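# Move the earliest-lettered box into the tote by the door

## Task

Find the box in the office with the letter on its top that comes earliest in the alphabet. Place that box alone in the tote near the door so it rests fully inside the tote's rim and sticks out nowhere. The robot must not topple or finish leaning, or the task counts as failed.

## Robot and tools

Robot: a Hello Robot Stretch 3 in simulation. It has one arm. A two-wheeled base carries a vertical mast; a lift rides up and down the mast, and a telescoping arm reaches out to the robot's RIGHT side. A wrist with yaw, pitch and roll carries a two-finger gripper. The base cannot slide sideways, so to shift the gripper forward or back you drive the base. The base is 0.33 m long, 0.34 m wide, rounded at the rear, and spins about a point between its wheels, 0.05 m behind the front edge. With the arm pulled in and the wrist folded, a spin sweeps a 0.28 m radius; an unfolded, level wrist reaches past that.

Frames: all positions are in metres. The base frame has its origin on the floor between the drive wheels, x ahead, y to the left, z upward. hand_pose is reported in the base frame at the point where closed fingertips meet. The odometry frame is where the base frame was when the scene began; base_odometry counts wheel turns only (slip looks like travel), with heading in rad, left positive, -3.142 to 3.142. When turned_by_wheels and turned_by_imu disagree by more than 0.15 rad, believe turned_by_imu. base_tilt is in degrees, forward and right positive.

Tool move: one action per call. Keys: base, joints, speeds, pace, contact_limits, or servos on its own; plus cameras and blocking. base holds exactly one command: translate_m (metres, an offset from where the base last reported itself, forward positive, -3 to 3) or rotate_rad (radians, an offset turn in place, left positive, -6.4 to 6.4). joints is an object of absolute joint targets by name: lift_m 0 to 1.1; arm_m 0 to 0.52 (extension); wrist_yaw_rad -1.345 to 4.42 (0 along the arm, positive swings toward the front); wrist_pitch_rad -1.57 to 0.451 (0 level, negative tips fingers downward); wrist_roll_rad -2.911 to 2.918; gripper_m -0.089 to 0.179 (larger is wider; actual fingertip gap is about 0.007 m smaller when almost shut, 0.025 m smaller when fully open); head_pan_rad -3.953 to 1.73 (0 ahead, positive left, -1.57 faces along the arm); head_tilt_rad -1.53 to 0.419 (negative looks down). speeds caps top speed per key, no higher than max pace; pace is "default" or "max". Default/max: translate 0.12/0.30 m/s, rotate 0.76/1.90 rad/s, lift 0.11/0.15 m/s, arm 0.14/0.40 m/s. The base is capped at 0.10 m/s and 0.63 rad/s unless lift_m under 0.30, arm_m under 0.03 and wrist_yaw_rad over 2.54 all hold. contact_limits sets an effort percent (1 to 100) at which a motion halts, written next to its own command: arm_m a number (negative sense when retracting), lift_m an object with down and/or up, translate_m and rotate_rad numbers (trip on either wheel's effort). A lift down value under about 12 may trip in free air. {"servos": "reboot"} re-enables servos that shut themselves off. blocking true (default) waits until all motion rests; false returns in about half a second while motion continues. Unknown keys make the call invalid; out-of-range numbers get it refused, and then later moves in the same reply are skipped.

Tool wait: seconds 0 to 10, plus cameras; returns state and images, ending early once motion rests. wait(0) reports an unblocked move's progress. Tool stop: brakes all running motions; braked parts read stopped and may keep pressing. Tool zoom_image: camera plus region [x0, y0, x1, y1] in pixels of that camera's latest image, at most 504 by 504, origin at top left. Tool finished_scene: argument scene (the current number) ends the scene for good; the box must stay in place unaided.

Cameras: head_camera and nav_camera move with the head; wrist_camera rides the gripper. head_camera images arrive rotated and need a quarter turn clockwise to stand upright; nav_camera needs a quarter turn counterclockwise.

Result lines: joint_positions, hand_pose, base_odometry, motor_effort (percent, with the peak of the last action in brackets; wrist_pitch tops out near 45 and wrist_roll near 72), lidar_m (12 ranges in 30-degree sectors, first straight ahead, counting counterclockwise; sees only a slice 0.17 m above the floor; "-" means nothing or something within 0.15 m), wrist_depth_mm and head_depth_mm (7 by 7 grids of depth in mm, "-" for unreadable), pictures (camera order of images). The move line reads done or the worst status. Statuses: done; moving; off_target (rested short, may still push); contact_stop (that joint goes slack until commanded again); time_out (after 14 s); torque_fault (servo off, reboot needed). on_its_own notes uncommanded behaviour; held at shows a target, not a reading. The simulation keeps running while you deliberate, so unfinished moves continue.

Grasping: to grip, command gripper_m below the box's width; to let go, command at least 0.05 more than its width or fully open. Readings do not prove a hold; resend the value if the grip eases.

Cautions: before folding the wrist over the base (wrist_yaw_rad to 3.0) or unfolding it, set lift_m between 0.32 and 0.95, wrist_pitch_rad -0.4 and roll near 0; once folded, lift may go to 0.25. With yaw below -0.4 keep pitch at -0.5 or lower. Wrist and head never stop on contact. Pushing something rigid with the gripper above about 0.45 m, or driving while hooked on something, can tip the robot; if tilt appears, back the gripper off. Avoid dropping the box, slamming, hard hits, very hard shoves and servo faults; lower it gently into the tote, then release.

Each tool is called as name(argument=value, ...) on one line, values as JSON.

## Session

move(joints={"head_pan_rad": 0.0, "head_tilt_rad": -0.3}, pace="max", cameras=["nav_camera"])

move(joints={"head_pan_rad": -1.3}, pace="max", cameras=["nav_camera"])

move(joints={"head_pan_rad": -2.6}, pace="max", cameras=["nav_camera"])

move(joints={"head_pan_rad": -3.9}, pace="max", cameras=["nav_camera"])

Scene clock: 0.67 s.
move: done
base_odometry: x=+0.000 y=+0.000 heading=+0.000
turned_by_wheels: +0.000
turned_by_imu: +0.000
base_tilt: forward=+0.9 right=+0.0
lidar_m: 1.39 2.08 1.12 0.87 0.86 0.92 1.36 1.08 1.14 0.90 0.88 0.94
head_depth_mm: 1245 1264 1292 1330 1366 1400 1433 / 1445 1485 1517 1562 1614 1671 1568 / 1726 1780 1839 1901 1995 1897 1565 / 1925 2033 2106 2251 2371 1962 1552 / 1848 1945 2055 2147 2292 1883 1563 / 1785 1878 1963 2086 2201 1880 1549 / 1728 1820 1897 2000 2122 1956 1553
base_status: not commanded
joint_positions: lift_m=+0.410 arm_m=+0.002 wrist_yaw_rad=+2.888 wrist_pitch_rad=-0.323 wrist_roll_rad=+0.000 gripper_m=+0.037 head_pan_rad=+0.000 head_tilt_rad=-0.298
joint_status: all done
measured_speeds: all 0
motor_effort: left_wheel=-0.2(0.5) right_wheel=+2.2(2.4) lift_m=+26.4(26.5) arm_m=-9.5(10.3) wrist_yaw_rad=+0.5(1.3) wrist_pitch_rad=+2.7(3.1) wrist_roll_rad=+0.9(1.1) gripper_m=-0.9(1.0) head_pan_rad=+1.2(1.2) head_tilt_rad=-1.8(2.2)
hand_pose: x=+0.0377 y=+0.0812 z=+0.4448 quat_wxyz=(+0.201, +0.706, +0.025, +0.678) (m; base frame)
wrist_depth_mm: 128 153 - - - - - / 134 161 - - - - - / 142 157 - - - - - / 151 161 - - - - - / 162 172 - 989 983 982 996 / 758 184 128 727 132 784 784 / 650 196 621 654 619 655 660
pictures: nav_camera (sideways)
Images, in order (width x height): nav_camera 672x504.

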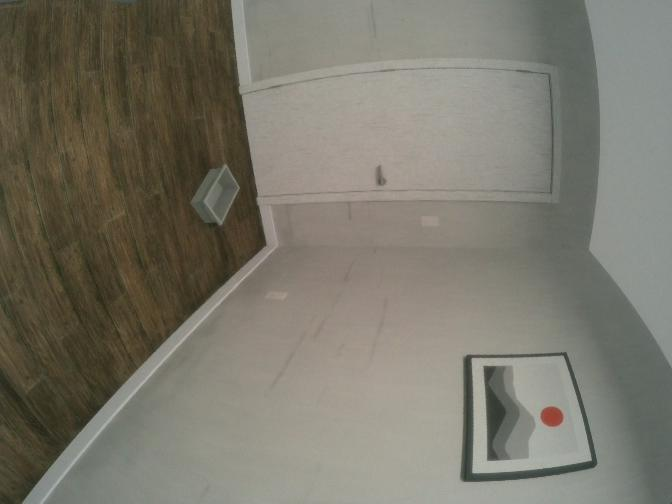

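Scene clock: 1.63 s.
move: done
base_odometry: x=+0.000 y=+0.000 heading=+0.000
turned_by_wheels: +0.000
turned_by_imu: +0.000
base_tilt: forward=+1.2 right=-0.1
lidar_m: 1.39 2.08 1.11 0.87 0.86 0.92 1.36 1.08 1.14 0.89 0.88 0.95
head_depth_mm: 771 810 859 910 967 1039 1116 / 759 802 849 897 959 1023 1100 / 750 790 837 887 942 1004 1084 / 741 784 826 871 932 992 1068 / 734 771 817 861 921 980 1043 / 727 767 806 853 904 970 1033 / 721 755 800 843 892 949 1016
base_status: not commanded
joint_positions: lift_m=+0.410 arm_m=+0.002 wrist_yaw_rad=+2.888 wrist_pitch_rad=-0.323 wrist_roll_rad=+0.000 gripper_m=+0.037 head_pan_rad=-1.329 head_tilt_rad=-0.299
joint_status: all done
measured_speeds: all 0
motor_effort: left_wheel=-0.1(0.4) right_wheel=+2.1(2.6) lift_m=+26.6(26.6) arm_m=-12.5(12.6) wrist_yaw_rad=+1.0(1.1) wrist_pitch_rad=+2.5(3.2) wrist_roll_rad=+0.9(1.0) gripper_m=-0.4(1.4) head_pan_rad=+0.3(4.2) head_tilt_rad=-1.6(3.4)
hand_pose: x=+0.0377 y=+0.0812 z=+0.4448 quat_wxyz=(+0.201, +0.706, +0.025, +0.678) (m; base frame)
wrist_depth_mm: 128 153 - - - - - / 134 161 - - - - - / 142 157 - - - - - / 151 161 - - - - - / 162 172 - 973 - 979 - / 749 184 128 727 131 786 794 / 650 195 617 657 617 652 656
pictures: nav_camera (sideways)
Images, in order (width x height): nav_camera 672x504.

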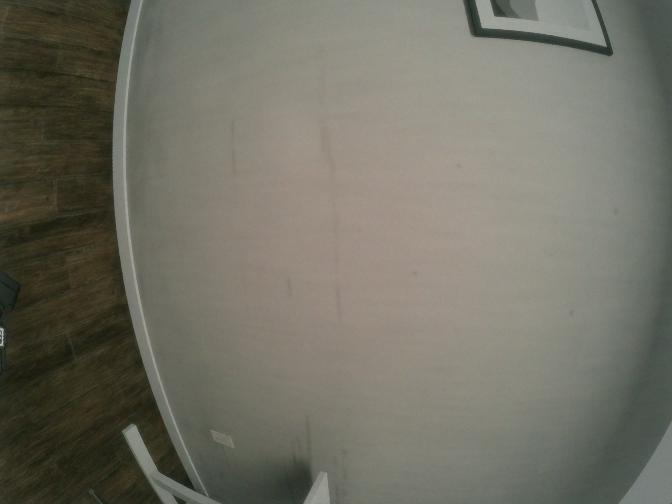

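Scene clock: 2.60 s.
move: done
base_odometry: x=+0.000 y=+0.000 heading=+0.000
turned_by_wheels: +0.000
turned_by_imu: +0.000
base_tilt: forward=+0.9 right=-0.4
lidar_m: 1.39 2.08 1.11 0.87 0.86 0.92 1.36 1.09 1.14 0.90 0.88 0.94
head_depth_mm: 1394 1481 1558 1201 1746 1818 1580 / 1423 1487 1570 1191 1764 1844 1569 / 1438 1508 1589 1175 1487 1281 1521 / 1464 1536 1634 1176 1466 1650 1514 / 1480 1550 1641 1165 1825 1906 1514 / 1494 1578 1671 1070 1883 1916 1542 / 1499 1593 1687 1139 1430 1541 1510
base_status: not commanded
joint_positions: lift_m=+0.410 arm_m=+0.002 wrist_yaw_rad=+2.888 wrist_pitch_rad=-0.323 wrist_roll_rad=+0.000 gripper_m=+0.037 head_pan_rad=-2.644 head_tilt_rad=-0.300
joint_status: all done
measured_speeds: all 0
motor_effort: left_wheel=-0.3(0.5) right_wheel=+2.1(2.4) lift_m=+26.6(26.8) arm_m=-15.0(15.0) wrist_yaw_rad=+0.6(1.4) wrist_pitch_rad=+2.6(3.1) wrist_roll_rad=+0.8(1.1) gripper_m=+0.3(1.1) head_pan_rad=+1.3(5.5) head_tilt_rad=-0.6(2.1)
hand_pose: x=+0.0377 y=+0.0812 z=+0.4448 quat_wxyz=(+0.201, +0.706, +0.025, +0.678) (m; base frame)
wrist_depth_mm: 128 153 - - - - - / 134 161 - - - - - / 142 157 - - - - - / 151 161 - - - - - / 162 172 - 983 986 981 995 / 757 184 128 729 131 787 793 / 656 195 613 669 616 656 660
pictures: nav_camera (sideways)
Images, in order (width x height): nav_camera 672x504.

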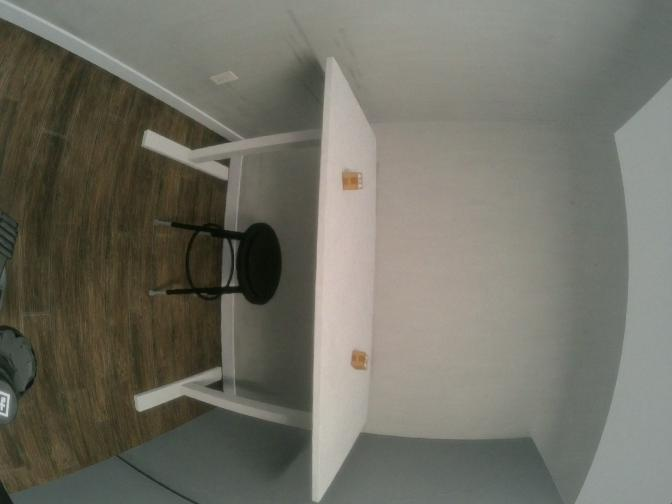

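Scene clock: 3.57 s.
move: done
base_odometry: x=+0.000 y=+0.000 heading=+0.000
turned_by_wheels: +0.000
turned_by_imu: +0.000
base_tilt: forward=+0.8 right=-0.2
lidar_m: 1.39 2.08 1.12 0.87 0.86 0.92 1.36 1.08 1.14 0.90 0.88 0.94
head_depth_mm: - - - - - - - / 735 766 - - - - - / 756 796 832 875 932 1000 1071 / 785 830 870 919 976 1038 1112 / 819 859 909 963 1023 1096 1170 / 853 897 955 1010 1075 1153 1248 / 890 941 1004 1079 1153 1231 1335
base_status: not commanded
joint_positions: lift_m=+0.410 arm_m=+0.002 wrist_yaw_rad=+2.888 wrist_pitch_rad=-0.323 wrist_roll_rad=+0.000 gripper_m=+0.037 head_pan_rad=-3.949 head_tilt_rad=-0.300
joint_status: all done
measured_speeds: all 0
motor_effort: left_wheel=-0.1(0.5) right_wheel=+2.1(2.4) lift_m=+26.6(27.0) arm_m=-17.8(17.9) wrist_yaw_rad=+0.7(1.1) wrist_pitch_rad=+2.9(3.1) wrist_roll_rad=+0.8(1.0) gripper_m=+0.2(1.1) head_pan_rad=+3.7(6.6) head_tilt_rad=-1.0(2.1)
hand_pose: x=+0.0377 y=+0.0812 z=+0.4448 quat_wxyz=(+0.201, +0.706, +0.025, +0.678) (m; base frame)
wrist_depth_mm: 128 153 - - - - - / 134 161 - - - - - / 142 157 - - - - - / 151 160 - - - - - / 162 172 - 982 988 987 - / 745 184 128 730 131 797 801 / 653 195 614 657 612 655 657
pictures: nav_camera (sideways)
Images, in order (width x height): nav_camera 672x504.

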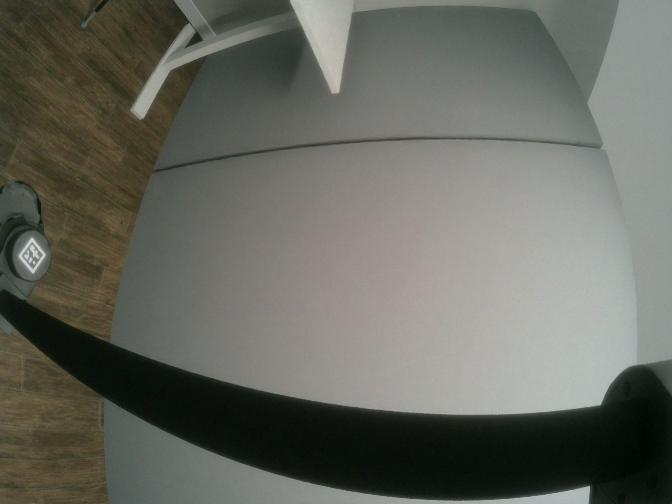

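move(joints={"head_pan_rad": -2.7, "head_tilt_rad": -0.3}, pace="max", cameras=["head_camera"])

Scene clock: 27.40 s.
move: done
base_odometry: x=+0.000 y=+0.000 heading=+0.000
turned_by_wheels: +0.000
turned_by_imu: +0.001
base_tilt: forward=+1.0 right=-0.3
lidar_m: 1.39 2.08 1.12 0.87 0.86 0.92 1.36 1.08 1.14 0.89 0.88 0.94
head_depth_mm: 1414 1475 1569 1188 1748 1823 1575 / 1415 1490 1567 1189 1766 1853 1572 / 1447 1514 1601 1175 1746 1425 1509 / 1448 1511 1626 1168 1467 1752 1521 / 1465 1535 1633 1158 1820 1882 1510 / 1483 1571 1652 1066 1846 1922 1547 / 1492 1583 1673 1137 1846 1552 1512
base_status: not commanded
joint_positions: lift_m=+0.410 arm_m=+0.002 wrist_yaw_rad=+2.888 wrist_pitch_rad=-0.323 wrist_roll_rad=+0.000 gripper_m=+0.037 head_pan_rad=-2.670 head_tilt_rad=-0.300
joint_status: all done
measured_speeds: all 0
motor_effort: left_wheel=-0.3(0.5) right_wheel=+2.2(2.6) lift_m=+27.9(28.1) arm_m=-23.3(23.7) wrist_yaw_rad=+0.7(1.4) wrist_pitch_rad=+2.5(3.1) wrist_roll_rad=+0.8(1.1) gripper_m=-1.3(1.5) head_pan_rad=-0.4(5.8) head_tilt_rad=-0.8(4.5)
hand_pose: x=+0.0377 y=+0.0812 z=+0.4448 quat_wxyz=(+0.201, +0.706, +0.025, +0.678) (m; base frame)
wrist_depth_mm: 128 153 - - - - - / 134 162 - - - - - / 142 157 - - - - - / 151 160 - - - - - / 162 172 - - 986 990 993 / 750 184 128 726 131 796 801 / 658 196 613 653 618 655 657
pictures: head_camera (sideways)
Images, in order (width x height): head_camera 896x504.

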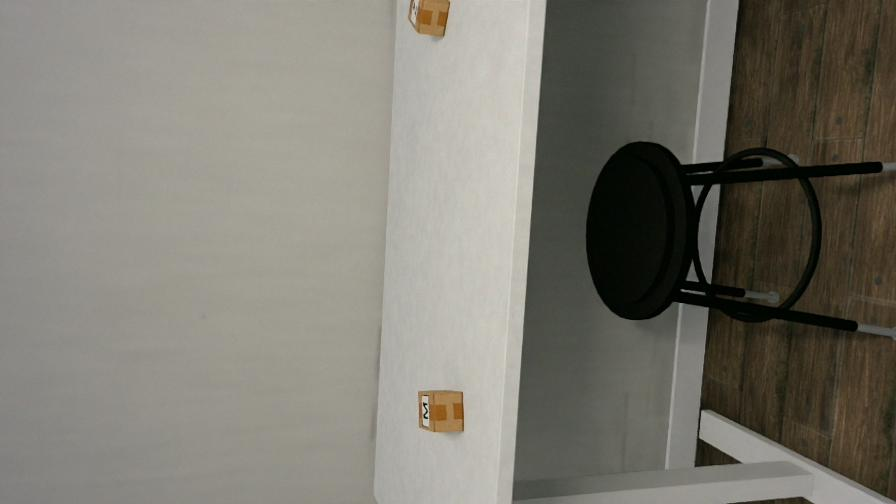

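zoom_image(camera="head_camera", region=[395, 375, 485, 445])

zoom_image(camera="head_camera", region=[395, 0, 465, 45])

Scaled by 5.600 from the camera's 896x504 image, which has a finer 1280x720 frame.

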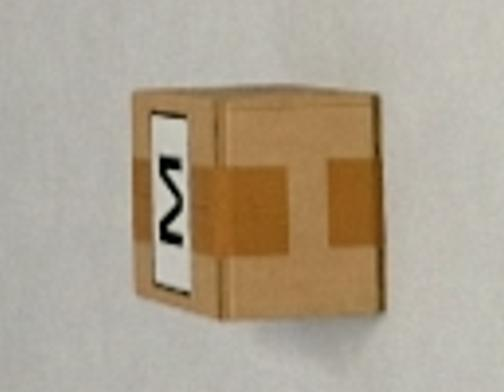

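Scaled by 7.200 from the camera's 896x504 image, which has a finer 1280x720 frame.

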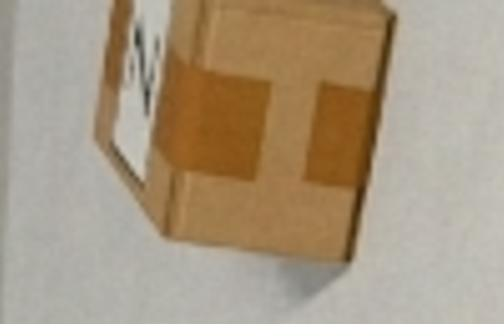

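move(joints={"head_pan_rad": -2.98}, pace="max", cameras=["head_camera"])

zoom_image(camera="head_camera", region=[360, 160, 500, 300])

Scene clock: 38.17 s.
move: done
base_odometry: x=+0.000 y=+0.000 heading=+0.000
turned_by_wheels: +0.000
turned_by_imu: +0.001
base_tilt: forward=+1.1 right=-0.1
lidar_m: 1.39 2.08 1.12 0.87 0.86 0.92 1.36 1.09 1.14 0.90 0.88 0.95
head_depth_mm: 1529 1609 1623 1200 1659 1697 1575 / 1533 1612 1719 1196 1519 1726 1541 / 1510 1587 1683 1174 1900 1958 1565 / 1463 1560 1647 1172 1858 1938 1572 / 1447 1518 1602 1162 1796 1898 1514 / 1429 1496 1575 1149 1460 1274 1551 / 1394 1464 1540 1138 1690 1260 1510
base_status: not commanded
joint_positions: lift_m=+0.410 arm_m=+0.002 wrist_yaw_rad=+2.888 wrist_pitch_rad=-0.323 wrist_roll_rad=+0.000 gripper_m=+0.037 head_pan_rad=-2.986 head_tilt_rad=-0.300
joint_status: all done
measured_speeds: all 0
motor_effort: left_wheel=-0.2(0.4) right_wheel=+2.1(2.7) lift_m=+28.5(28.6) arm_m=-23.4(23.4) wrist_yaw_rad=+1.1(1.2) wrist_pitch_rad=+2.5(3.1) wrist_roll_rad=+0.7(1.1) gripper_m=-0.1(0.9) head_pan_rad=-2.6(4.1) head_tilt_rad=-0.7(2.9)
hand_pose: x=+0.0377 y=+0.0812 z=+0.4448 quat_wxyz=(+0.201, +0.706, +0.025, +0.678) (m; base frame)
wrist_depth_mm: 128 153 - - - - - / 134 161 - - - - - / 142 156 - - - - - / 151 161 - - - - - / 162 172 - 995 980 991 - / 752 184 128 720 131 788 786 / 660 195 614 654 619 660 655
pictures: head_camera (sideways)
Images, in order (width x height): head_camera 896x504.

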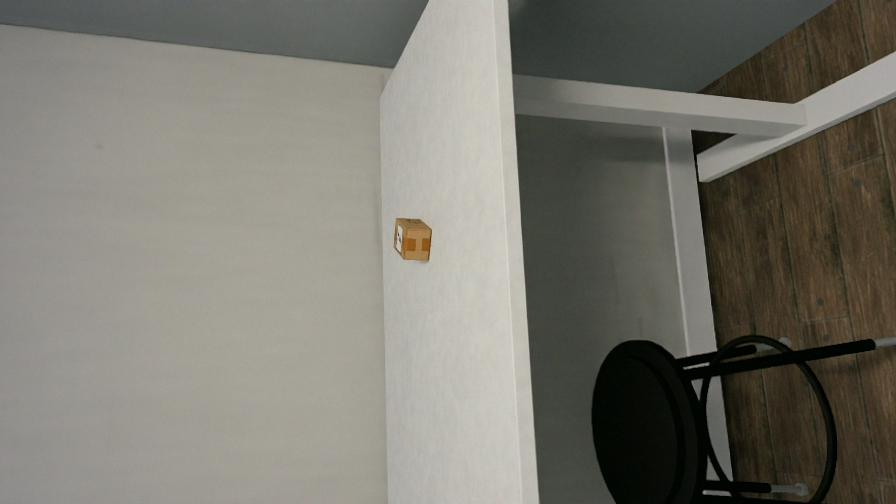

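Scaled by 3.600 from the camera's 896x504 image, which has a finer 1280x720 frame.

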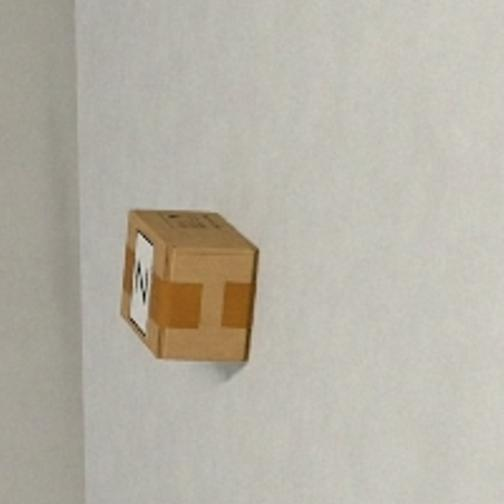

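zoom_image(camera="head_camera", region=[385, 212, 435, 266])

move(joints={"lift_m": 0.28, "head_pan_rad": 0.0}, base={"rotate_rad": 0.87}, pace="max", cameras=["nav_camera"])

Scaled by 9.333 from the camera's 896x504 image, which has a finer 1280x720 frame.

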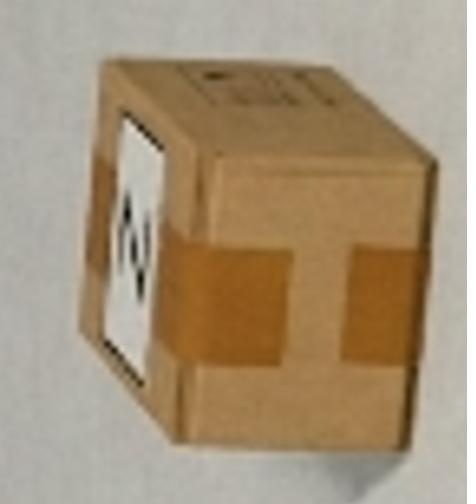

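Scene clock: 44.63 s.
move: done
base_odometry: x=+0.000 y=+0.000 heading=+0.870
turned_by_wheels: +0.870
turned_by_imu: +0.867
base_tilt: forward=+1.0 right=+0.0
lidar_m: 1.34 0.91 0.86 0.87 1.12 1.08 1.12 0.94 0.88 0.90 1.15 2.08
head_depth_mm: 1788 1854 1944 2020 2134 1982 1562 / 1875 1978 2060 2152 2280 1956 1569 / 1965 2060 2136 2274 2397 1978 1557 / 2104 2178 2254 2412 2504 1957 1550 / 2177 2331 2447 2578 2510 1900 1554 / 1132 1172 1224 1286 1352 1429 1461 / 1004 1038 1077 1125 1175 1236 1294
base_status: done
joint_positions: lift_m=+0.280 arm_m=+0.002 wrist_yaw_rad=+2.888 wrist_pitch_rad=-0.324 wrist_roll_rad=+0.000 gripper_m=+0.037 head_pan_rad=+0.016 head_tilt_rad=-0.300
joint_status: all done
measured_speeds: translate_m=+0.000 rotate_rad=+0.000 lift_m=+0.000 arm_m=+0.000 wrist_yaw_rad=+0.000 wrist_pitch_rad=+0.000 wrist_roll_rad=+0.000 head_pan_rad=-0.024 head_tilt_rad=+0.000
motor_effort: left_wheel=-7.1(15.9) right_wheel=+8.9(15.2) lift_m=+22.6(26.8) arm_m=-22.3(23.6) wrist_yaw_rad=+0.8(1.2) wrist_pitch_rad=+2.9(3.3) wrist_roll_rad=+0.8(1.1) gripper_m=+1.0(1.3) head_pan_rad=-2.8(4.8) head_tilt_rad=-1.7(2.7)
hand_pose: x=+0.0376 y=+0.0810 z=+0.3143 quat_wxyz=(+0.202, +0.706, +0.025, +0.678) (m; base frame)
wrist_depth_mm: 129 140 - - - - - / 135 147 - - - - - / 142 - - - - - - / 151 169 993 922 926 883 - / 169 174 776 741 749 761 747 / 570 185 128 552 131 603 600 / 491 196 295 498 467 499 497
pictures: nav_camera (sideways)
Images, in order (width x height): nav_camera 672x504.

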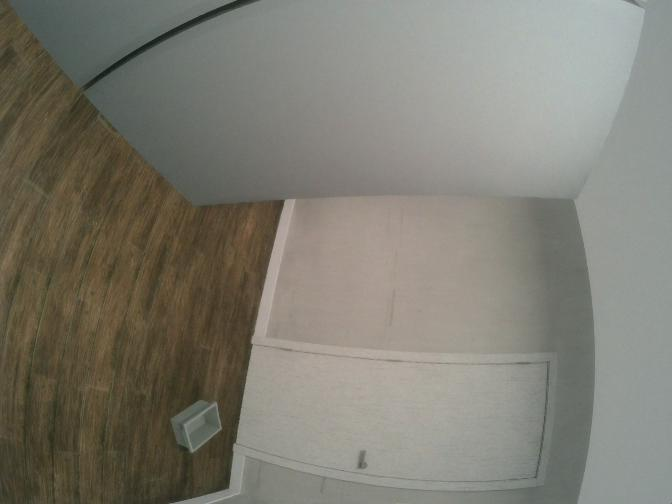

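move(base={"rotate_rad": -0.117}, pace="max", cameras=[])

move(base={"translate_m": 1.62}, pace="max", cameras=[])

move(base={"rotate_rad": 1.227}, pace="max", cameras=[])

move(base={"translate_m": 1.05}, pace="max", cameras=[])

move(base={"rotate_rad": 1.12}, pace="max", cameras=["nav_camera"])

Scene clock: 61.33 s.
move: done
base_odometry: x=+0.000 y=+0.000 heading=+0.753
turned_by_wheels: -0.117
turned_by_imu: -0.116
base_tilt: forward=+0.9 right=+0.0
lidar_m: 2.09 0.96 0.86 0.86 1.03 1.08 1.12 0.99 0.88 0.89 1.06 1.97
head_depth_mm: 1732 1814 1898 1990 2105 1978 1573 / 1801 1886 1968 2084 2182 1971 1566 / 1876 1975 2069 2178 2338 1989 1567 / 1947 2037 2136 2274 2387 1953 1559 / 2021 2137 2249 2354 2496 1952 1540 / 2102 2213 2346 2497 2546 1936 1533 / 2138 1225 1253 1308 1364 1426 1460
base_status: done
joint_positions: lift_m=+0.280 arm_m=+0.002 wrist_yaw_rad=+2.888 wrist_pitch_rad=-0.324 wrist_roll_rad=+0.000 gripper_m=+0.037 head_pan_rad=+0.000 head_tilt_rad=-0.300
joint_status: not commanded
measured_speeds: all 0
motor_effort: left_wheel=+8.2(13.3) right_wheel=-7.1(11.7) lift_m=+26.0(26.1) arm_m=-20.4(21.0) wrist_yaw_rad=+0.5(0.9) wrist_pitch_rad=+2.8(3.6) wrist_roll_rad=+0.7(1.1) gripper_m=+0.4(1.6) head_pan_rad=-2.3(3.8) head_tilt_rad=-1.0(1.7)
hand_pose: x=+0.0376 y=+0.0810 z=+0.3143 quat_wxyz=(+0.202, +0.706, +0.025, +0.678) (m; base frame)
wrist_depth_mm: 128 140 - - - - - / 135 145 - - - - - / 142 149 - - - - - / 151 169 979 921 923 933 939 / 169 173 785 748 747 752 749 / 568 185 128 553 131 595 601 / 495 197 294 496 468 496 502
pictures: none
No camera images: "cameras" was empty.

Scene clock: 68.13 s.
move: done
base_odometry: x=+1.182 y=+1.108 heading=+0.753
turned_by_wheels: +0.000
turned_by_imu: -0.001
base_tilt: forward=+0.8 right=-0.2
lidar_m: 0.57 0.68 1.26 0.73 0.61 0.78 2.55 1.56 1.39 1.00 0.61 0.56
head_depth_mm: 441 461 483 508 536 566 601 / 456 477 503 528 558 592 630 / 473 496 522 551 584 619 661 / 491 517 544 574 610 648 693 / 509 537 567 600 640 682 732 / 529 559 593 630 673 722 775 / 551 583 618 662 708 764 824
base_status: done
joint_positions: lift_m=+0.280 arm_m=+0.002 wrist_yaw_rad=+2.888 wrist_pitch_rad=-0.324 wrist_roll_rad=+0.000 gripper_m=+0.037 head_pan_rad=+0.000 head_tilt_rad=-0.300
joint_status: not commanded
measured_speeds: all 0
motor_effort: left_wheel=+10.9(17.7) right_wheel=-4.5(12.1) lift_m=+27.0(30.6) arm_m=-18.0(20.8) wrist_yaw_rad=+0.4(1.5) wrist_pitch_rad=+3.0(3.5) wrist_roll_rad=+0.8(1.1) gripper_m=-0.8(1.4) head_pan_rad=-3.8(4.9) head_tilt_rad=+0.0(2.1)
hand_pose: x=+0.0376 y=+0.0810 z=+0.3143 quat_wxyz=(+0.202, +0.706, +0.025, +0.678) (m; base frame)
wrist_depth_mm: 128 766 - - - - - / 134 149 - - - - - / 142 150 - - - - - / 152 158 986 990 998 982 - / 165 173 790 745 746 746 716 / 550 184 128 557 131 602 598 / 492 197 294 500 470 497 503
pictures: none
No camera images: "cameras" was empty.

Scene clock: 70.03 s.
move: done
base_odometry: x=+1.182 y=+1.108 heading=+1.980
turned_by_wheels: +1.227
turned_by_imu: +1.223
base_tilt: forward=+1.0 right=+0.0
lidar_m: 1.93 0.59 0.53 1.19 2.05 1.45 1.39 0.81 0.56 0.56 0.58 0.78
head_depth_mm: 2000 1924 1899 1860 1845 1786 1554 / 2848 3002 2955 2860 2542 1984 1559 / 2903 3070 3196 3370 2662 1977 1565 / 2898 3111 3237 3363 2678 1949 1549 / 2927 3084 3223 3334 2647 1942 1551 / 2921 3089 3150 3411 2625 1947 1549 / 2927 3098 3196 3401 2630 1937 1541
base_status: done
joint_positions: lift_m=+0.280 arm_m=+0.002 wrist_yaw_rad=+2.888 wrist_pitch_rad=-0.324 wrist_roll_rad=+0.000 gripper_m=+0.037 head_pan_rad=+0.000 head_tilt_rad=-0.300
joint_status: not commanded
measured_speeds: all 0
motor_effort: left_wheel=-9.4(16.2) right_wheel=+8.2(17.5) lift_m=+21.5(27.1) arm_m=-23.2(23.6) wrist_yaw_rad=+0.8(1.2) wrist_pitch_rad=+3.2(3.4) wrist_roll_rad=+1.1(1.1) gripper_m=-0.2(1.1) head_pan_rad=-2.3(5.0) head_tilt_rad=+0.3(1.4)
hand_pose: x=+0.0376 y=+0.0810 z=+0.3143 quat_wxyz=(+0.202, +0.706, +0.025, +0.678) (m; base frame)
wrist_depth_mm: 128 - - - - - - / 134 - - - - - - / 142 - - - - - - / 151 169 992 999 - - 944 / 169 174 780 744 158 686 746 / 571 184 128 555 131 598 594 / 494 197 294 499 466 499 499
pictures: none
No camera images: "cameras" was empty.

Scene clock: 74.87 s.
move: done
base_odometry: x=+0.764 y=+2.071 heading=+1.980
turned_by_wheels: +0.000
turned_by_imu: -0.001
base_tilt: forward=+1.1 right=-0.1
lidar_m: 1.77 1.94 3.10 1.34 0.53 0.60 2.43 0.78 0.55 0.53 0.54 0.72
head_depth_mm: 1831 1801 1766 1732 1700 1659 1508 / 2001 2107 2245 2344 2444 1969 1564 / 2010 2127 2216 2372 2447 1965 1565 / 2016 2116 2247 2380 2452 1967 1545 / 2035 2133 2242 2385 2492 1949 1559 / 2000 2128 2209 2332 2461 1930 1548 / 2020 2131 2201 2403 2484 1951 1554
base_status: done
joint_positions: lift_m=+0.280 arm_m=+0.002 wrist_yaw_rad=+2.888 wrist_pitch_rad=-0.324 wrist_roll_rad=+0.000 gripper_m=+0.037 head_pan_rad=+0.000 head_tilt_rad=-0.300
joint_status: not commanded
measured_speeds: all 0
motor_effort: left_wheel=+4.3(15.6) right_wheel=-0.5(14.5) lift_m=+25.3(25.5) arm_m=-19.3(23.3) wrist_yaw_rad=+0.5(1.3) wrist_pitch_rad=+2.8(3.6) wrist_roll_rad=+0.9(1.1) gripper_m=-0.6(1.2) head_pan_rad=-2.6(4.2) head_tilt_rad=+0.4(1.2)
hand_pose: x=+0.0376 y=+0.0810 z=+0.3143 quat_wxyz=(+0.202, +0.706, +0.025, +0.678) (m; base frame)
wrist_depth_mm: 128 - - - - - - / 134 - - - - - - / 142 - - - - - - / 151 169 981 996 - - - / 162 174 795 747 753 753 753 / - 185 128 553 131 602 601 / 499 196 295 501 468 496 496
pictures: none
No camera images: "cameras" was empty.

Scene clock: 76.70 s.
move: done
base_odometry: x=+0.764 y=+2.071 heading=+3.100
turned_by_wheels: +1.120
turned_by_imu: +1.116
base_tilt: forward=+1.0 right=-0.1
lidar_m: 3.10 1.34 0.50 0.64 1.83 0.73 0.54 0.53 0.55 0.76 1.94 2.44
head_depth_mm: 2992 3098 3199 3266 2695 1992 1578 / 3315 3464 3632 3683 2677 1995 1574 / 3204 3383 3609 3749 2670 1975 1554 / 3076 3263 3309 3542 2669 1955 1552 / 2976 3098 3251 3453 2623 1947 1555 / 2852 2986 3100 3293 2646 1960 1554 / 2727 2874 2946 3156 2644 1943 1543
base_status: done
joint_positions: lift_m=+0.280 arm_m=+0.002 wrist_yaw_rad=+2.888 wrist_pitch_rad=-0.324 wrist_roll_rad=+0.000 gripper_m=+0.037 head_pan_rad=+0.000 head_tilt_rad=-0.300
joint_status: not commanded
measured_speeds: all 0
motor_effort: left_wheel=-7.3(16.3) right_wheel=+7.7(17.3) lift_m=+27.2(27.2) arm_m=-23.3(23.4) wrist_yaw_rad=+0.8(1.3) wrist_pitch_rad=+3.0(3.5) wrist_roll_rad=+1.0(1.1) gripper_m=+0.3(1.2) head_pan_rad=-2.3(3.8) head_tilt_rad=-0.1(1.2)
hand_pose: x=+0.0376 y=+0.0810 z=+0.3143 quat_wxyz=(+0.202, +0.706, +0.025, +0.678) (m; base frame)
wrist_depth_mm: 128 - - - - - - / 134 - - - - - - / 142 - - - - - - / 151 169 999 - - 938 - / 168 173 782 707 683 751 743 / 564 184 128 550 131 605 603 / 493 197 295 500 467 495 501
pictures: nav_camera (sideways)
Images, in order (width x height): nav_camera 672x504.

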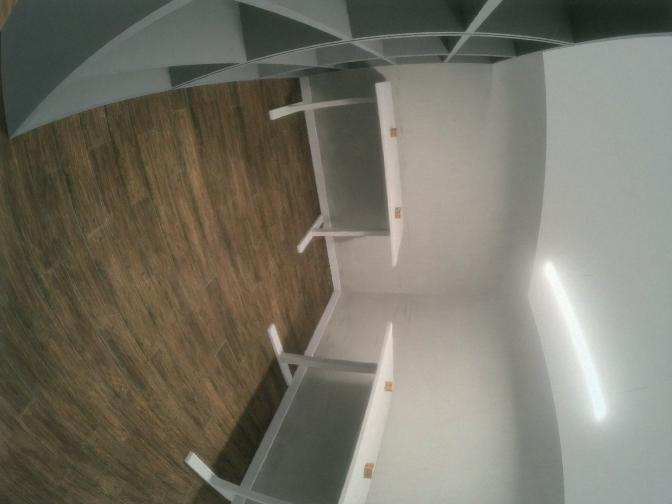

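move(base={"translate_m": 1.85}, joints={"head_pan_rad": 0.5}, pace="max", cameras=["head_camera"])

move(joints={"head_pan_rad": 1.05}, pace="max", cameras=["head_camera"])

zoom_image(camera="head_camera", region=[330, 100, 530, 400])

move(joints={"head_pan_rad": -1.17}, pace="max", cameras=["head_camera"])

zoom_image(camera="head_camera", region=[330, 100, 530, 400])

move(joints={"head_pan_rad": -1.75}, pace="max", cameras=["head_camera"])

zoom_image(camera="head_camera", region=[330, 100, 530, 400])

Scene clock: 98.17 s.
move: done
base_odometry: x=-1.084 y=+2.149 heading=+3.099
turned_by_wheels: +0.000
turned_by_imu: -0.002
base_tilt: forward=+0.8 right=-0.3
lidar_m: 1.25 1.64 1.40 1.30 1.14 1.61 2.22 2.14 1.51 1.50 1.01 1.52
head_depth_mm: 1381 1444 1519 1334 1010 1740 1441 / 1382 1453 1531 1325 999 1810 1550 / 1390 1465 1551 1322 992 1819 1562 / 1401 1470 1561 1303 984 1817 1551 / 1406 1469 1563 1303 979 1838 1549 / 1407 1477 1574 1285 974 1836 1542 / 1414 1495 1597 1270 1769 1870 1547
base_status: done
joint_positions: lift_m=+0.280 arm_m=+0.002 wrist_yaw_rad=+2.888 wrist_pitch_rad=-0.324 wrist_roll_rad=+0.000 gripper_m=+0.037 head_pan_rad=+0.500 head_tilt_rad=-0.300
joint_status: all done
measured_speeds: all 0
motor_effort: left_wheel=-0.8(15.2) right_wheel=+7.7(15.1) lift_m=+21.1(30.0) arm_m=-12.6(20.4) wrist_yaw_rad=+1.0(1.2) wrist_pitch_rad=+3.1(3.5) wrist_roll_rad=+0.8(1.1) gripper_m=-0.8(1.3) head_pan_rad=-1.7(4.5) head_tilt_rad=+1.0(2.3)
hand_pose: x=+0.0376 y=+0.0810 z=+0.3143 quat_wxyz=(+0.202, +0.706, +0.025, +0.678) (m; base frame)
wrist_depth_mm: 128 - - - - - - / 134 - - - - - - / 142 - - - - - - / 151 169 996 - 986 - 1000 / 169 173 779 759 750 754 754 / 566 184 128 556 131 599 599 / 491 197 294 496 467 495 501
pictures: head_camera (sideways)
Images, in order (width x height): head_camera 896x504.

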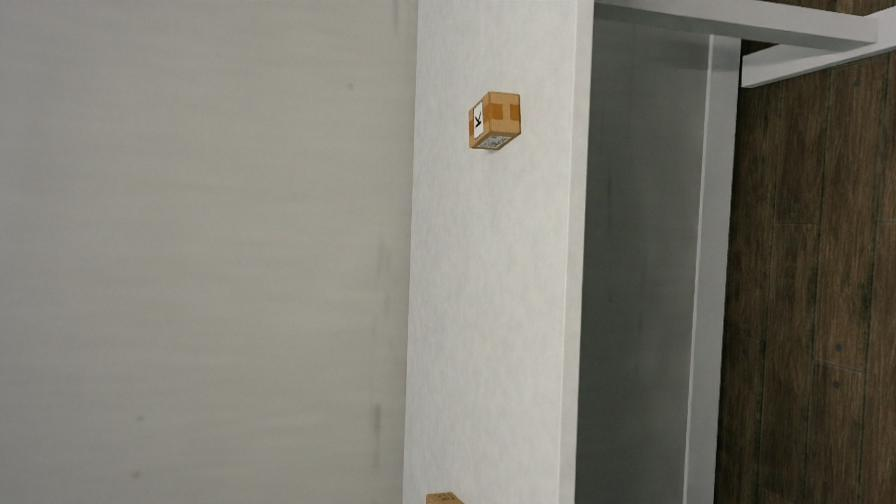

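Scene clock: 98.97 s.
move: done
base_odometry: x=-1.084 y=+2.149 heading=+3.099
turned_by_wheels: +0.000
turned_by_imu: +0.000
base_tilt: forward=+0.8 right=-0.2
lidar_m: 1.25 1.63 1.40 1.30 1.14 1.61 2.21 2.14 1.52 1.50 1.01 1.52
head_depth_mm: 1438 1501 1560 1346 949 1780 1570 / 1514 1575 1656 1236 1789 1873 1569 / 1600 1700 1755 1328 1941 1962 1560 / 1692 1753 1859 1299 1542 1782 1563 / 1781 1863 1935 1298 2177 1902 1519 / 1862 1915 1958 2006 1854 1831 1537 / 1730 1743 1810 1902 1644 1838 1516
base_status: not commanded
joint_positions: lift_m=+0.280 arm_m=+0.002 wrist_yaw_rad=+2.888 wrist_pitch_rad=-0.324 wrist_roll_rad=+0.000 gripper_m=+0.037 head_pan_rad=+1.056 head_tilt_rad=-0.300
joint_status: all done
measured_speeds: all 0
motor_effort: left_wheel=-0.8(1.1) right_wheel=+7.3(7.9) lift_m=+21.7(21.9) arm_m=-12.1(13.0) wrist_yaw_rad=+1.1(1.2) wrist_pitch_rad=+2.9(3.3) wrist_roll_rad=+0.8(1.1) gripper_m=-0.5(0.8) head_pan_rad=+2.5(6.1) head_tilt_rad=+1.8(2.0)
hand_pose: x=+0.0376 y=+0.0810 z=+0.3143 quat_wxyz=(+0.202, +0.706, +0.025, +0.678) (m; base frame)
wrist_depth_mm: 129 - - - - - - / 134 - - - - - - / 142 - - - - - - / 151 169 979 1000 995 978 996 / 168 174 786 744 753 749 756 / 570 184 128 555 131 604 598 / 498 197 294 500 468 503 501
pictures: head_camera (sideways)
Images, in order (width x height): head_camera 896x504.

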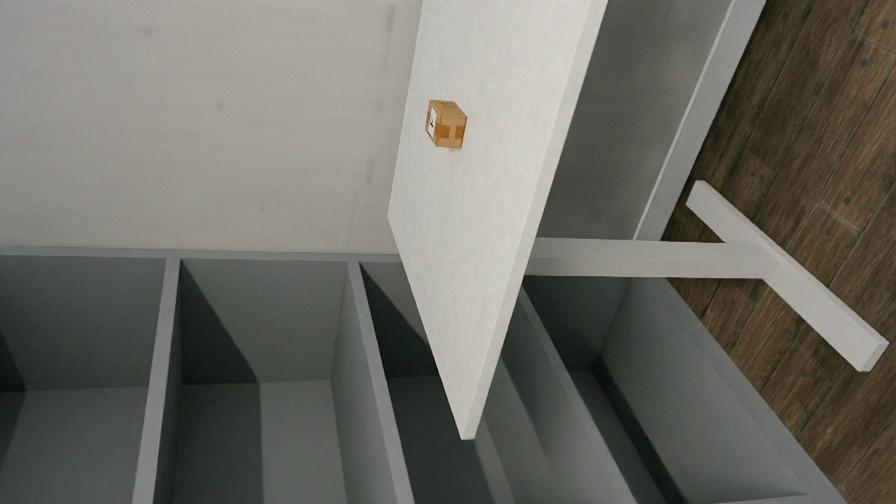

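Scaled by 1.680 from the camera's 896x504 image, which has a finer 1280x720 frame.

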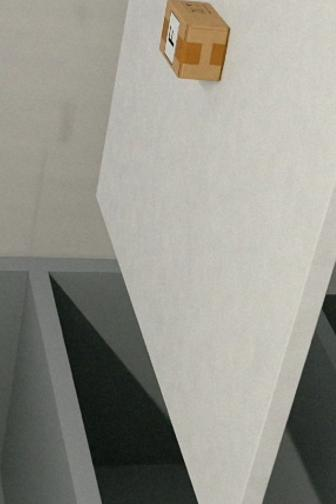

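Scene clock: 100.13 s.
move: done
base_odometry: x=-1.084 y=+2.149 heading=+3.099
turned_by_wheels: +0.000
turned_by_imu: +0.000
base_tilt: forward=+1.0 right=-0.2
lidar_m: 1.25 1.63 1.40 1.29 1.14 1.60 2.21 2.14 1.51 1.51 1.01 1.52
head_depth_mm: 1279 1348 1420 1194 795 1714 1572 / 1260 1337 1402 1188 790 1692 1563 / 1254 1325 1402 1170 786 1673 1564 / 1246 1308 1394 1071 781 1664 1551 / 1237 1298 1381 1152 777 1635 1500 / 1225 1285 1352 1146 775 1611 1496 / 1217 1284 1355 1408 770 1619 1545
base_status: not commanded
joint_positions: lift_m=+0.280 arm_m=+0.002 wrist_yaw_rad=+2.888 wrist_pitch_rad=-0.324 wrist_roll_rad=+0.000 gripper_m=+0.037 head_pan_rad=-1.214 head_tilt_rad=-0.300
joint_status: all done
measured_speeds: all 0
motor_effort: left_wheel=-0.9(1.0) right_wheel=+6.9(7.8) lift_m=+22.1(22.3) arm_m=-11.3(12.5) wrist_yaw_rad=+0.6(1.2) wrist_pitch_rad=+2.9(3.3) wrist_roll_rad=+0.8(1.2) gripper_m=+0.9(1.1) head_pan_rad=+1.4(4.8) head_tilt_rad=+1.4(2.2)
hand_pose: x=+0.0376 y=+0.0810 z=+0.3143 quat_wxyz=(+0.202, +0.706, +0.025, +0.678) (m; base frame)
wrist_depth_mm: 128 - - - - - - / 134 - - - - - - / 142 - - - - - - / 152 169 976 987 993 - - / 169 174 780 741 751 750 756 / 571 184 128 557 131 599 604 / 496 197 294 503 472 499 501
pictures: head_camera (sideways)
Images, in order (width x height): head_camera 896x504.

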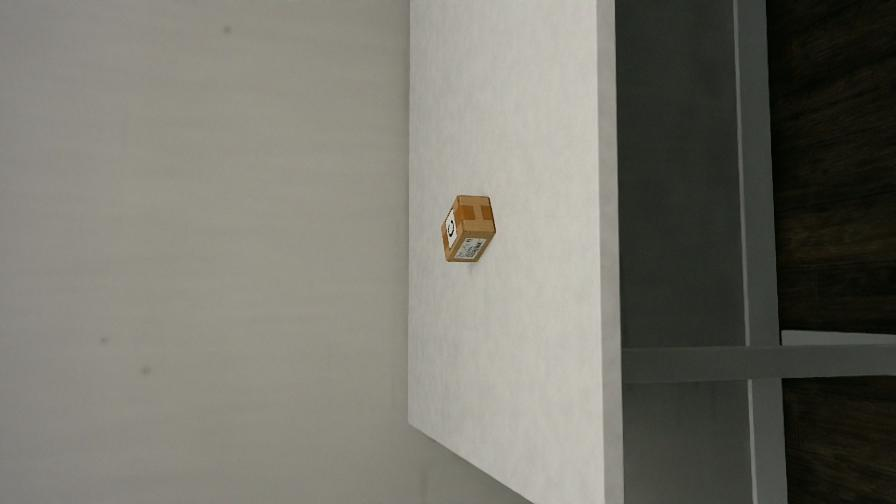

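Scaled by 1.680 from the camera's 896x504 image, which has a finer 1280x720 frame.

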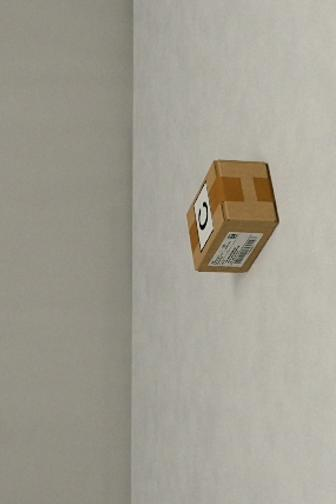

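Scene clock: 100.90 s.
move: done
base_odometry: x=-1.084 y=+2.149 heading=+3.099
turned_by_wheels: +0.000
turned_by_imu: +0.000
base_tilt: forward=+0.8 right=-0.2
lidar_m: 1.25 1.64 1.40 1.30 1.14 1.60 2.21 2.14 1.51 1.50 1.01 1.52
head_depth_mm: 1989 2139 2300 1433 2494 1998 1532 / 1821 1948 2086 1290 2382 1908 1575 / 1694 1794 1876 1177 2162 1836 1555 / 1578 1662 1756 1164 1978 1972 1550 / 1468 1530 1630 1156 1807 1878 1563 / 1375 1438 1519 1150 866 1759 1549 / 1303 1358 1426 1133 810 1667 1548
base_status: not commanded
joint_positions: lift_m=+0.280 arm_m=+0.002 wrist_yaw_rad=+2.888 wrist_pitch_rad=-0.324 wrist_roll_rad=+0.000 gripper_m=+0.037 head_pan_rad=-1.785 head_tilt_rad=-0.300
joint_status: all done
measured_speeds: all 0
motor_effort: left_wheel=-0.7(1.1) right_wheel=+7.4(7.6) lift_m=+22.3(22.8) arm_m=-10.1(11.2) wrist_yaw_rad=+0.4(1.0) wrist_pitch_rad=+3.3(3.5) wrist_roll_rad=+0.8(1.2) gripper_m=+0.4(1.0) head_pan_rad=+1.4(4.4) head_tilt_rad=+1.0(2.1)
hand_pose: x=+0.0376 y=+0.0810 z=+0.3143 quat_wxyz=(+0.202, +0.706, +0.025, +0.678) (m; base frame)
wrist_depth_mm: 128 - - - - - - / 134 - - - - - - / 142 - - - - - - / 151 169 994 988 - 995 997 / 169 173 783 747 749 749 753 / 572 184 128 556 131 598 595 / 492 197 294 499 470 502 500
pictures: head_camera (sideways)
Images, in order (width x height): head_camera 896x504.

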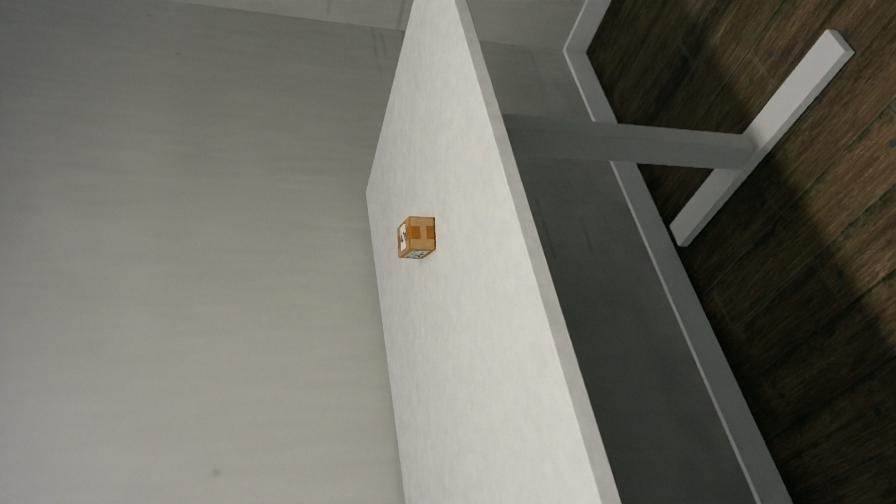

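Scaled by 1.680 from the camera's 896x504 image, which has a finer 1280x720 frame.

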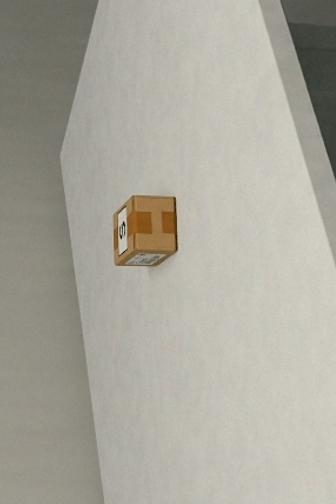

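zoom_image(camera="head_camera", region=[390, 210, 442, 264])

move(joints={"head_pan_rad": -1.21}, pace="max", cameras=["head_camera"])

zoom_image(camera="head_camera", region=[430, 185, 510, 275])

move(joints={"head_pan_rad": 1.05}, pace="max", cameras=["head_camera"])

zoom_image(camera="head_camera", region=[415, 90, 480, 160])

Scaled by 9.333 from the camera's 896x504 image, which has a finer 1280x720 frame.

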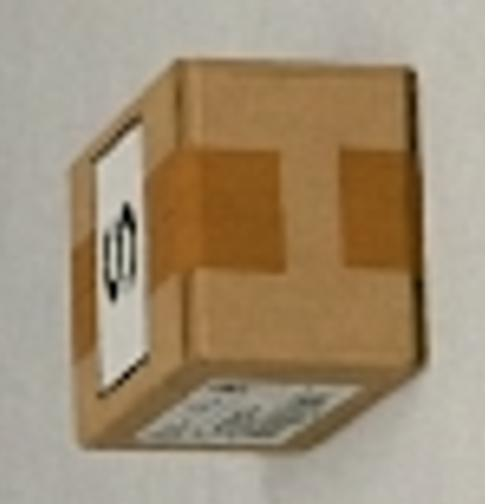

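Scene clock: 109.43 s.
move: done
base_odometry: x=-1.084 y=+2.149 heading=+3.099
turned_by_wheels: +0.000
turned_by_imu: +0.001
base_tilt: forward=+0.9 right=-0.3
lidar_m: 1.25 1.63 1.40 1.30 1.14 1.60 2.20 2.14 1.52 1.50 1.01 1.52
head_depth_mm: 1258 1338 1420 1191 794 1711 1587 / 1269 1330 1406 1190 789 1703 1563 / 1253 1317 1391 1168 785 1681 1575 / 1250 1309 1382 1158 782 1664 1574 / 1233 1297 1386 1155 779 1616 1457 / 1233 1292 1366 1145 774 1628 1509 / 1226 1282 1357 1419 770 1613 1542
base_status: not commanded
joint_positions: lift_m=+0.280 arm_m=+0.002 wrist_yaw_rad=+2.888 wrist_pitch_rad=-0.324 wrist_roll_rad=+0.000 gripper_m=+0.037 head_pan_rad=-1.197 head_tilt_rad=-0.300
joint_status: all done
measured_speeds: all 0
motor_effort: left_wheel=-0.8(1.1) right_wheel=+7.6(7.7) lift_m=+24.3(24.3) arm_m=-6.4(7.5) wrist_yaw_rad=+1.2(1.3) wrist_pitch_rad=+3.1(3.2) wrist_roll_rad=+0.9(1.1) gripper_m=-0.5(1.2) head_pan_rad=+0.9(4.8) head_tilt_rad=+0.9(2.1)
hand_pose: x=+0.0376 y=+0.0810 z=+0.3143 quat_wxyz=(+0.202, +0.706, +0.025, +0.678) (m; base frame)
wrist_depth_mm: 128 - - - - - - / 134 - - - - - - / 142 - - - - - - / 151 169 992 984 - 990 1000 / 169 174 789 735 743 754 753 / 576 185 128 552 131 603 598 / 498 197 296 501 466 499 503
pictures: head_camera (sideways)
Images, in order (width x height): head_camera 896x504.

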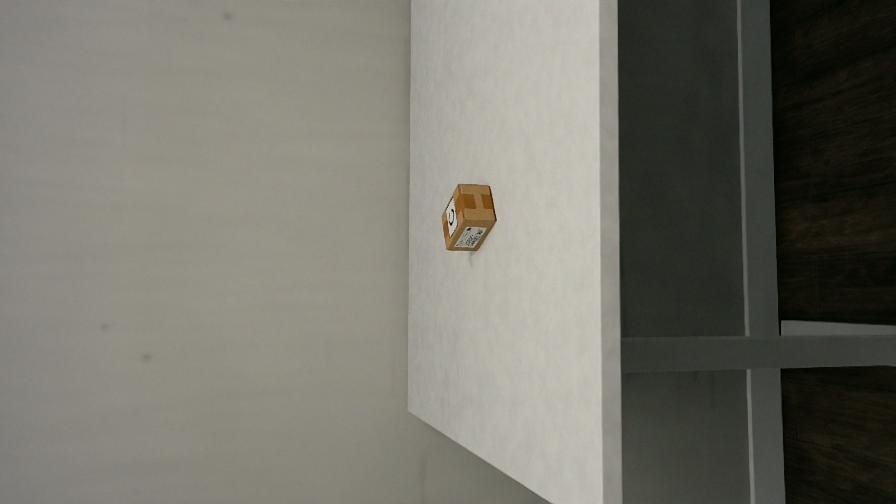

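Scaled by 5.600 from the camera's 896x504 image, which has a finer 1280x720 frame.

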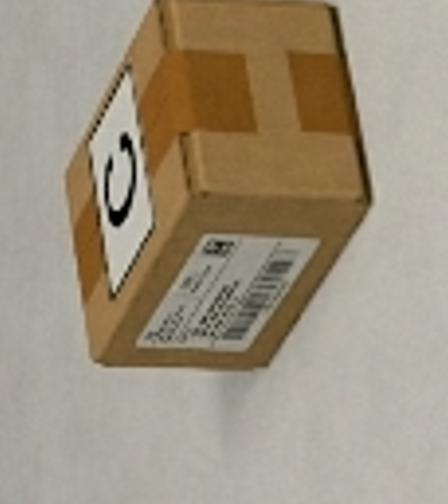

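Scene clock: 111.93 s.
move: done
base_odometry: x=-1.084 y=+2.149 heading=+3.099
turned_by_wheels: +0.000
turned_by_imu: +0.000
base_tilt: forward=+1.1 right=+0.0
lidar_m: 1.25 1.63 1.41 1.30 1.14 1.60 2.21 2.14 1.52 1.50 1.01 1.52
head_depth_mm: 1447 1508 1561 1333 947 1781 1562 / 1532 1584 1666 1232 1798 1899 1573 / 1616 1705 1777 1317 1952 1930 1560 / 1690 1790 1867 1310 1541 1665 1556 / 1787 1881 1970 1300 2174 1910 1503 / 1869 1929 1957 2003 1848 1842 1556 / 1700 1720 1776 1901 1654 1842 1499
base_status: not commanded
joint_positions: lift_m=+0.280 arm_m=+0.002 wrist_yaw_rad=+2.888 wrist_pitch_rad=-0.324 wrist_roll_rad=+0.000 gripper_m=+0.037 head_pan_rad=+1.066 head_tilt_rad=-0.300
joint_status: all done
measured_speeds: translate_m=+0.000 rotate_rad=+0.000 lift_m=+0.000 arm_m=+0.000 wrist_yaw_rad=+0.000 wrist_pitch_rad=+0.000 wrist_roll_rad=+0.000 head_pan_rad=-0.024 head_tilt_rad=+0.000
motor_effort: left_wheel=-0.8(1.1) right_wheel=+6.7(7.9) lift_m=+25.6(25.7) arm_m=-4.2(6.8) wrist_yaw_rad=+0.8(1.3) wrist_pitch_rad=+3.1(3.4) wrist_roll_rad=+0.7(1.2) gripper_m=-0.4(1.6) head_pan_rad=-2.9(4.7) head_tilt_rad=+1.6(2.6)
hand_pose: x=+0.0376 y=+0.0810 z=+0.3143 quat_wxyz=(+0.202, +0.706, +0.025, +0.678) (m; base frame)
wrist_depth_mm: 129 - - - - - - / 134 - - - - - - / 142 - - - - - - / 151 169 - - 1000 - - / 169 174 772 747 749 740 749 / 576 184 128 555 131 594 608 / 496 196 294 503 468 501 503
pictures: head_camera (sideways)
Images, in order (width x height): head_camera 896x504.

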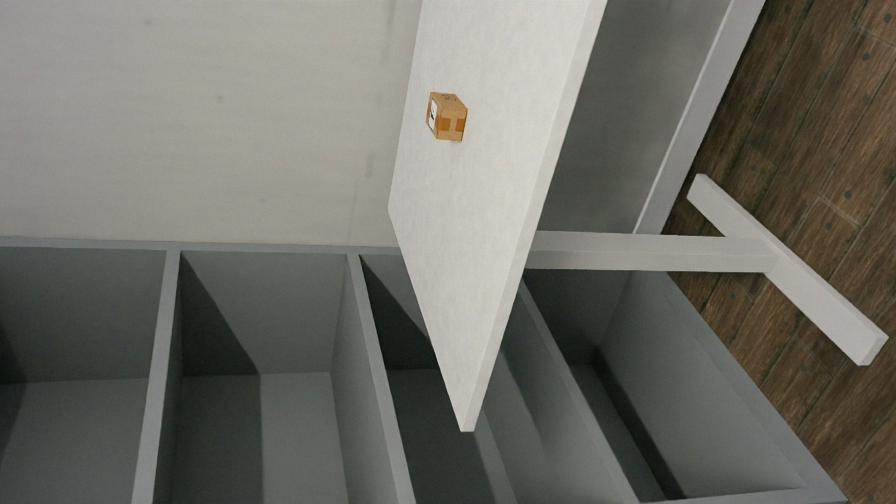

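Scaled by 7.200 from the camera's 896x504 image, which has a finer 1280x720 frame.

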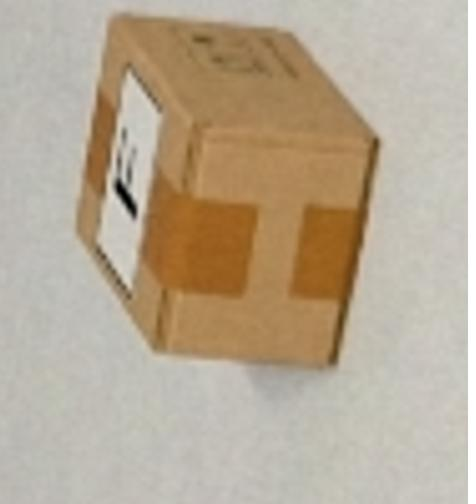

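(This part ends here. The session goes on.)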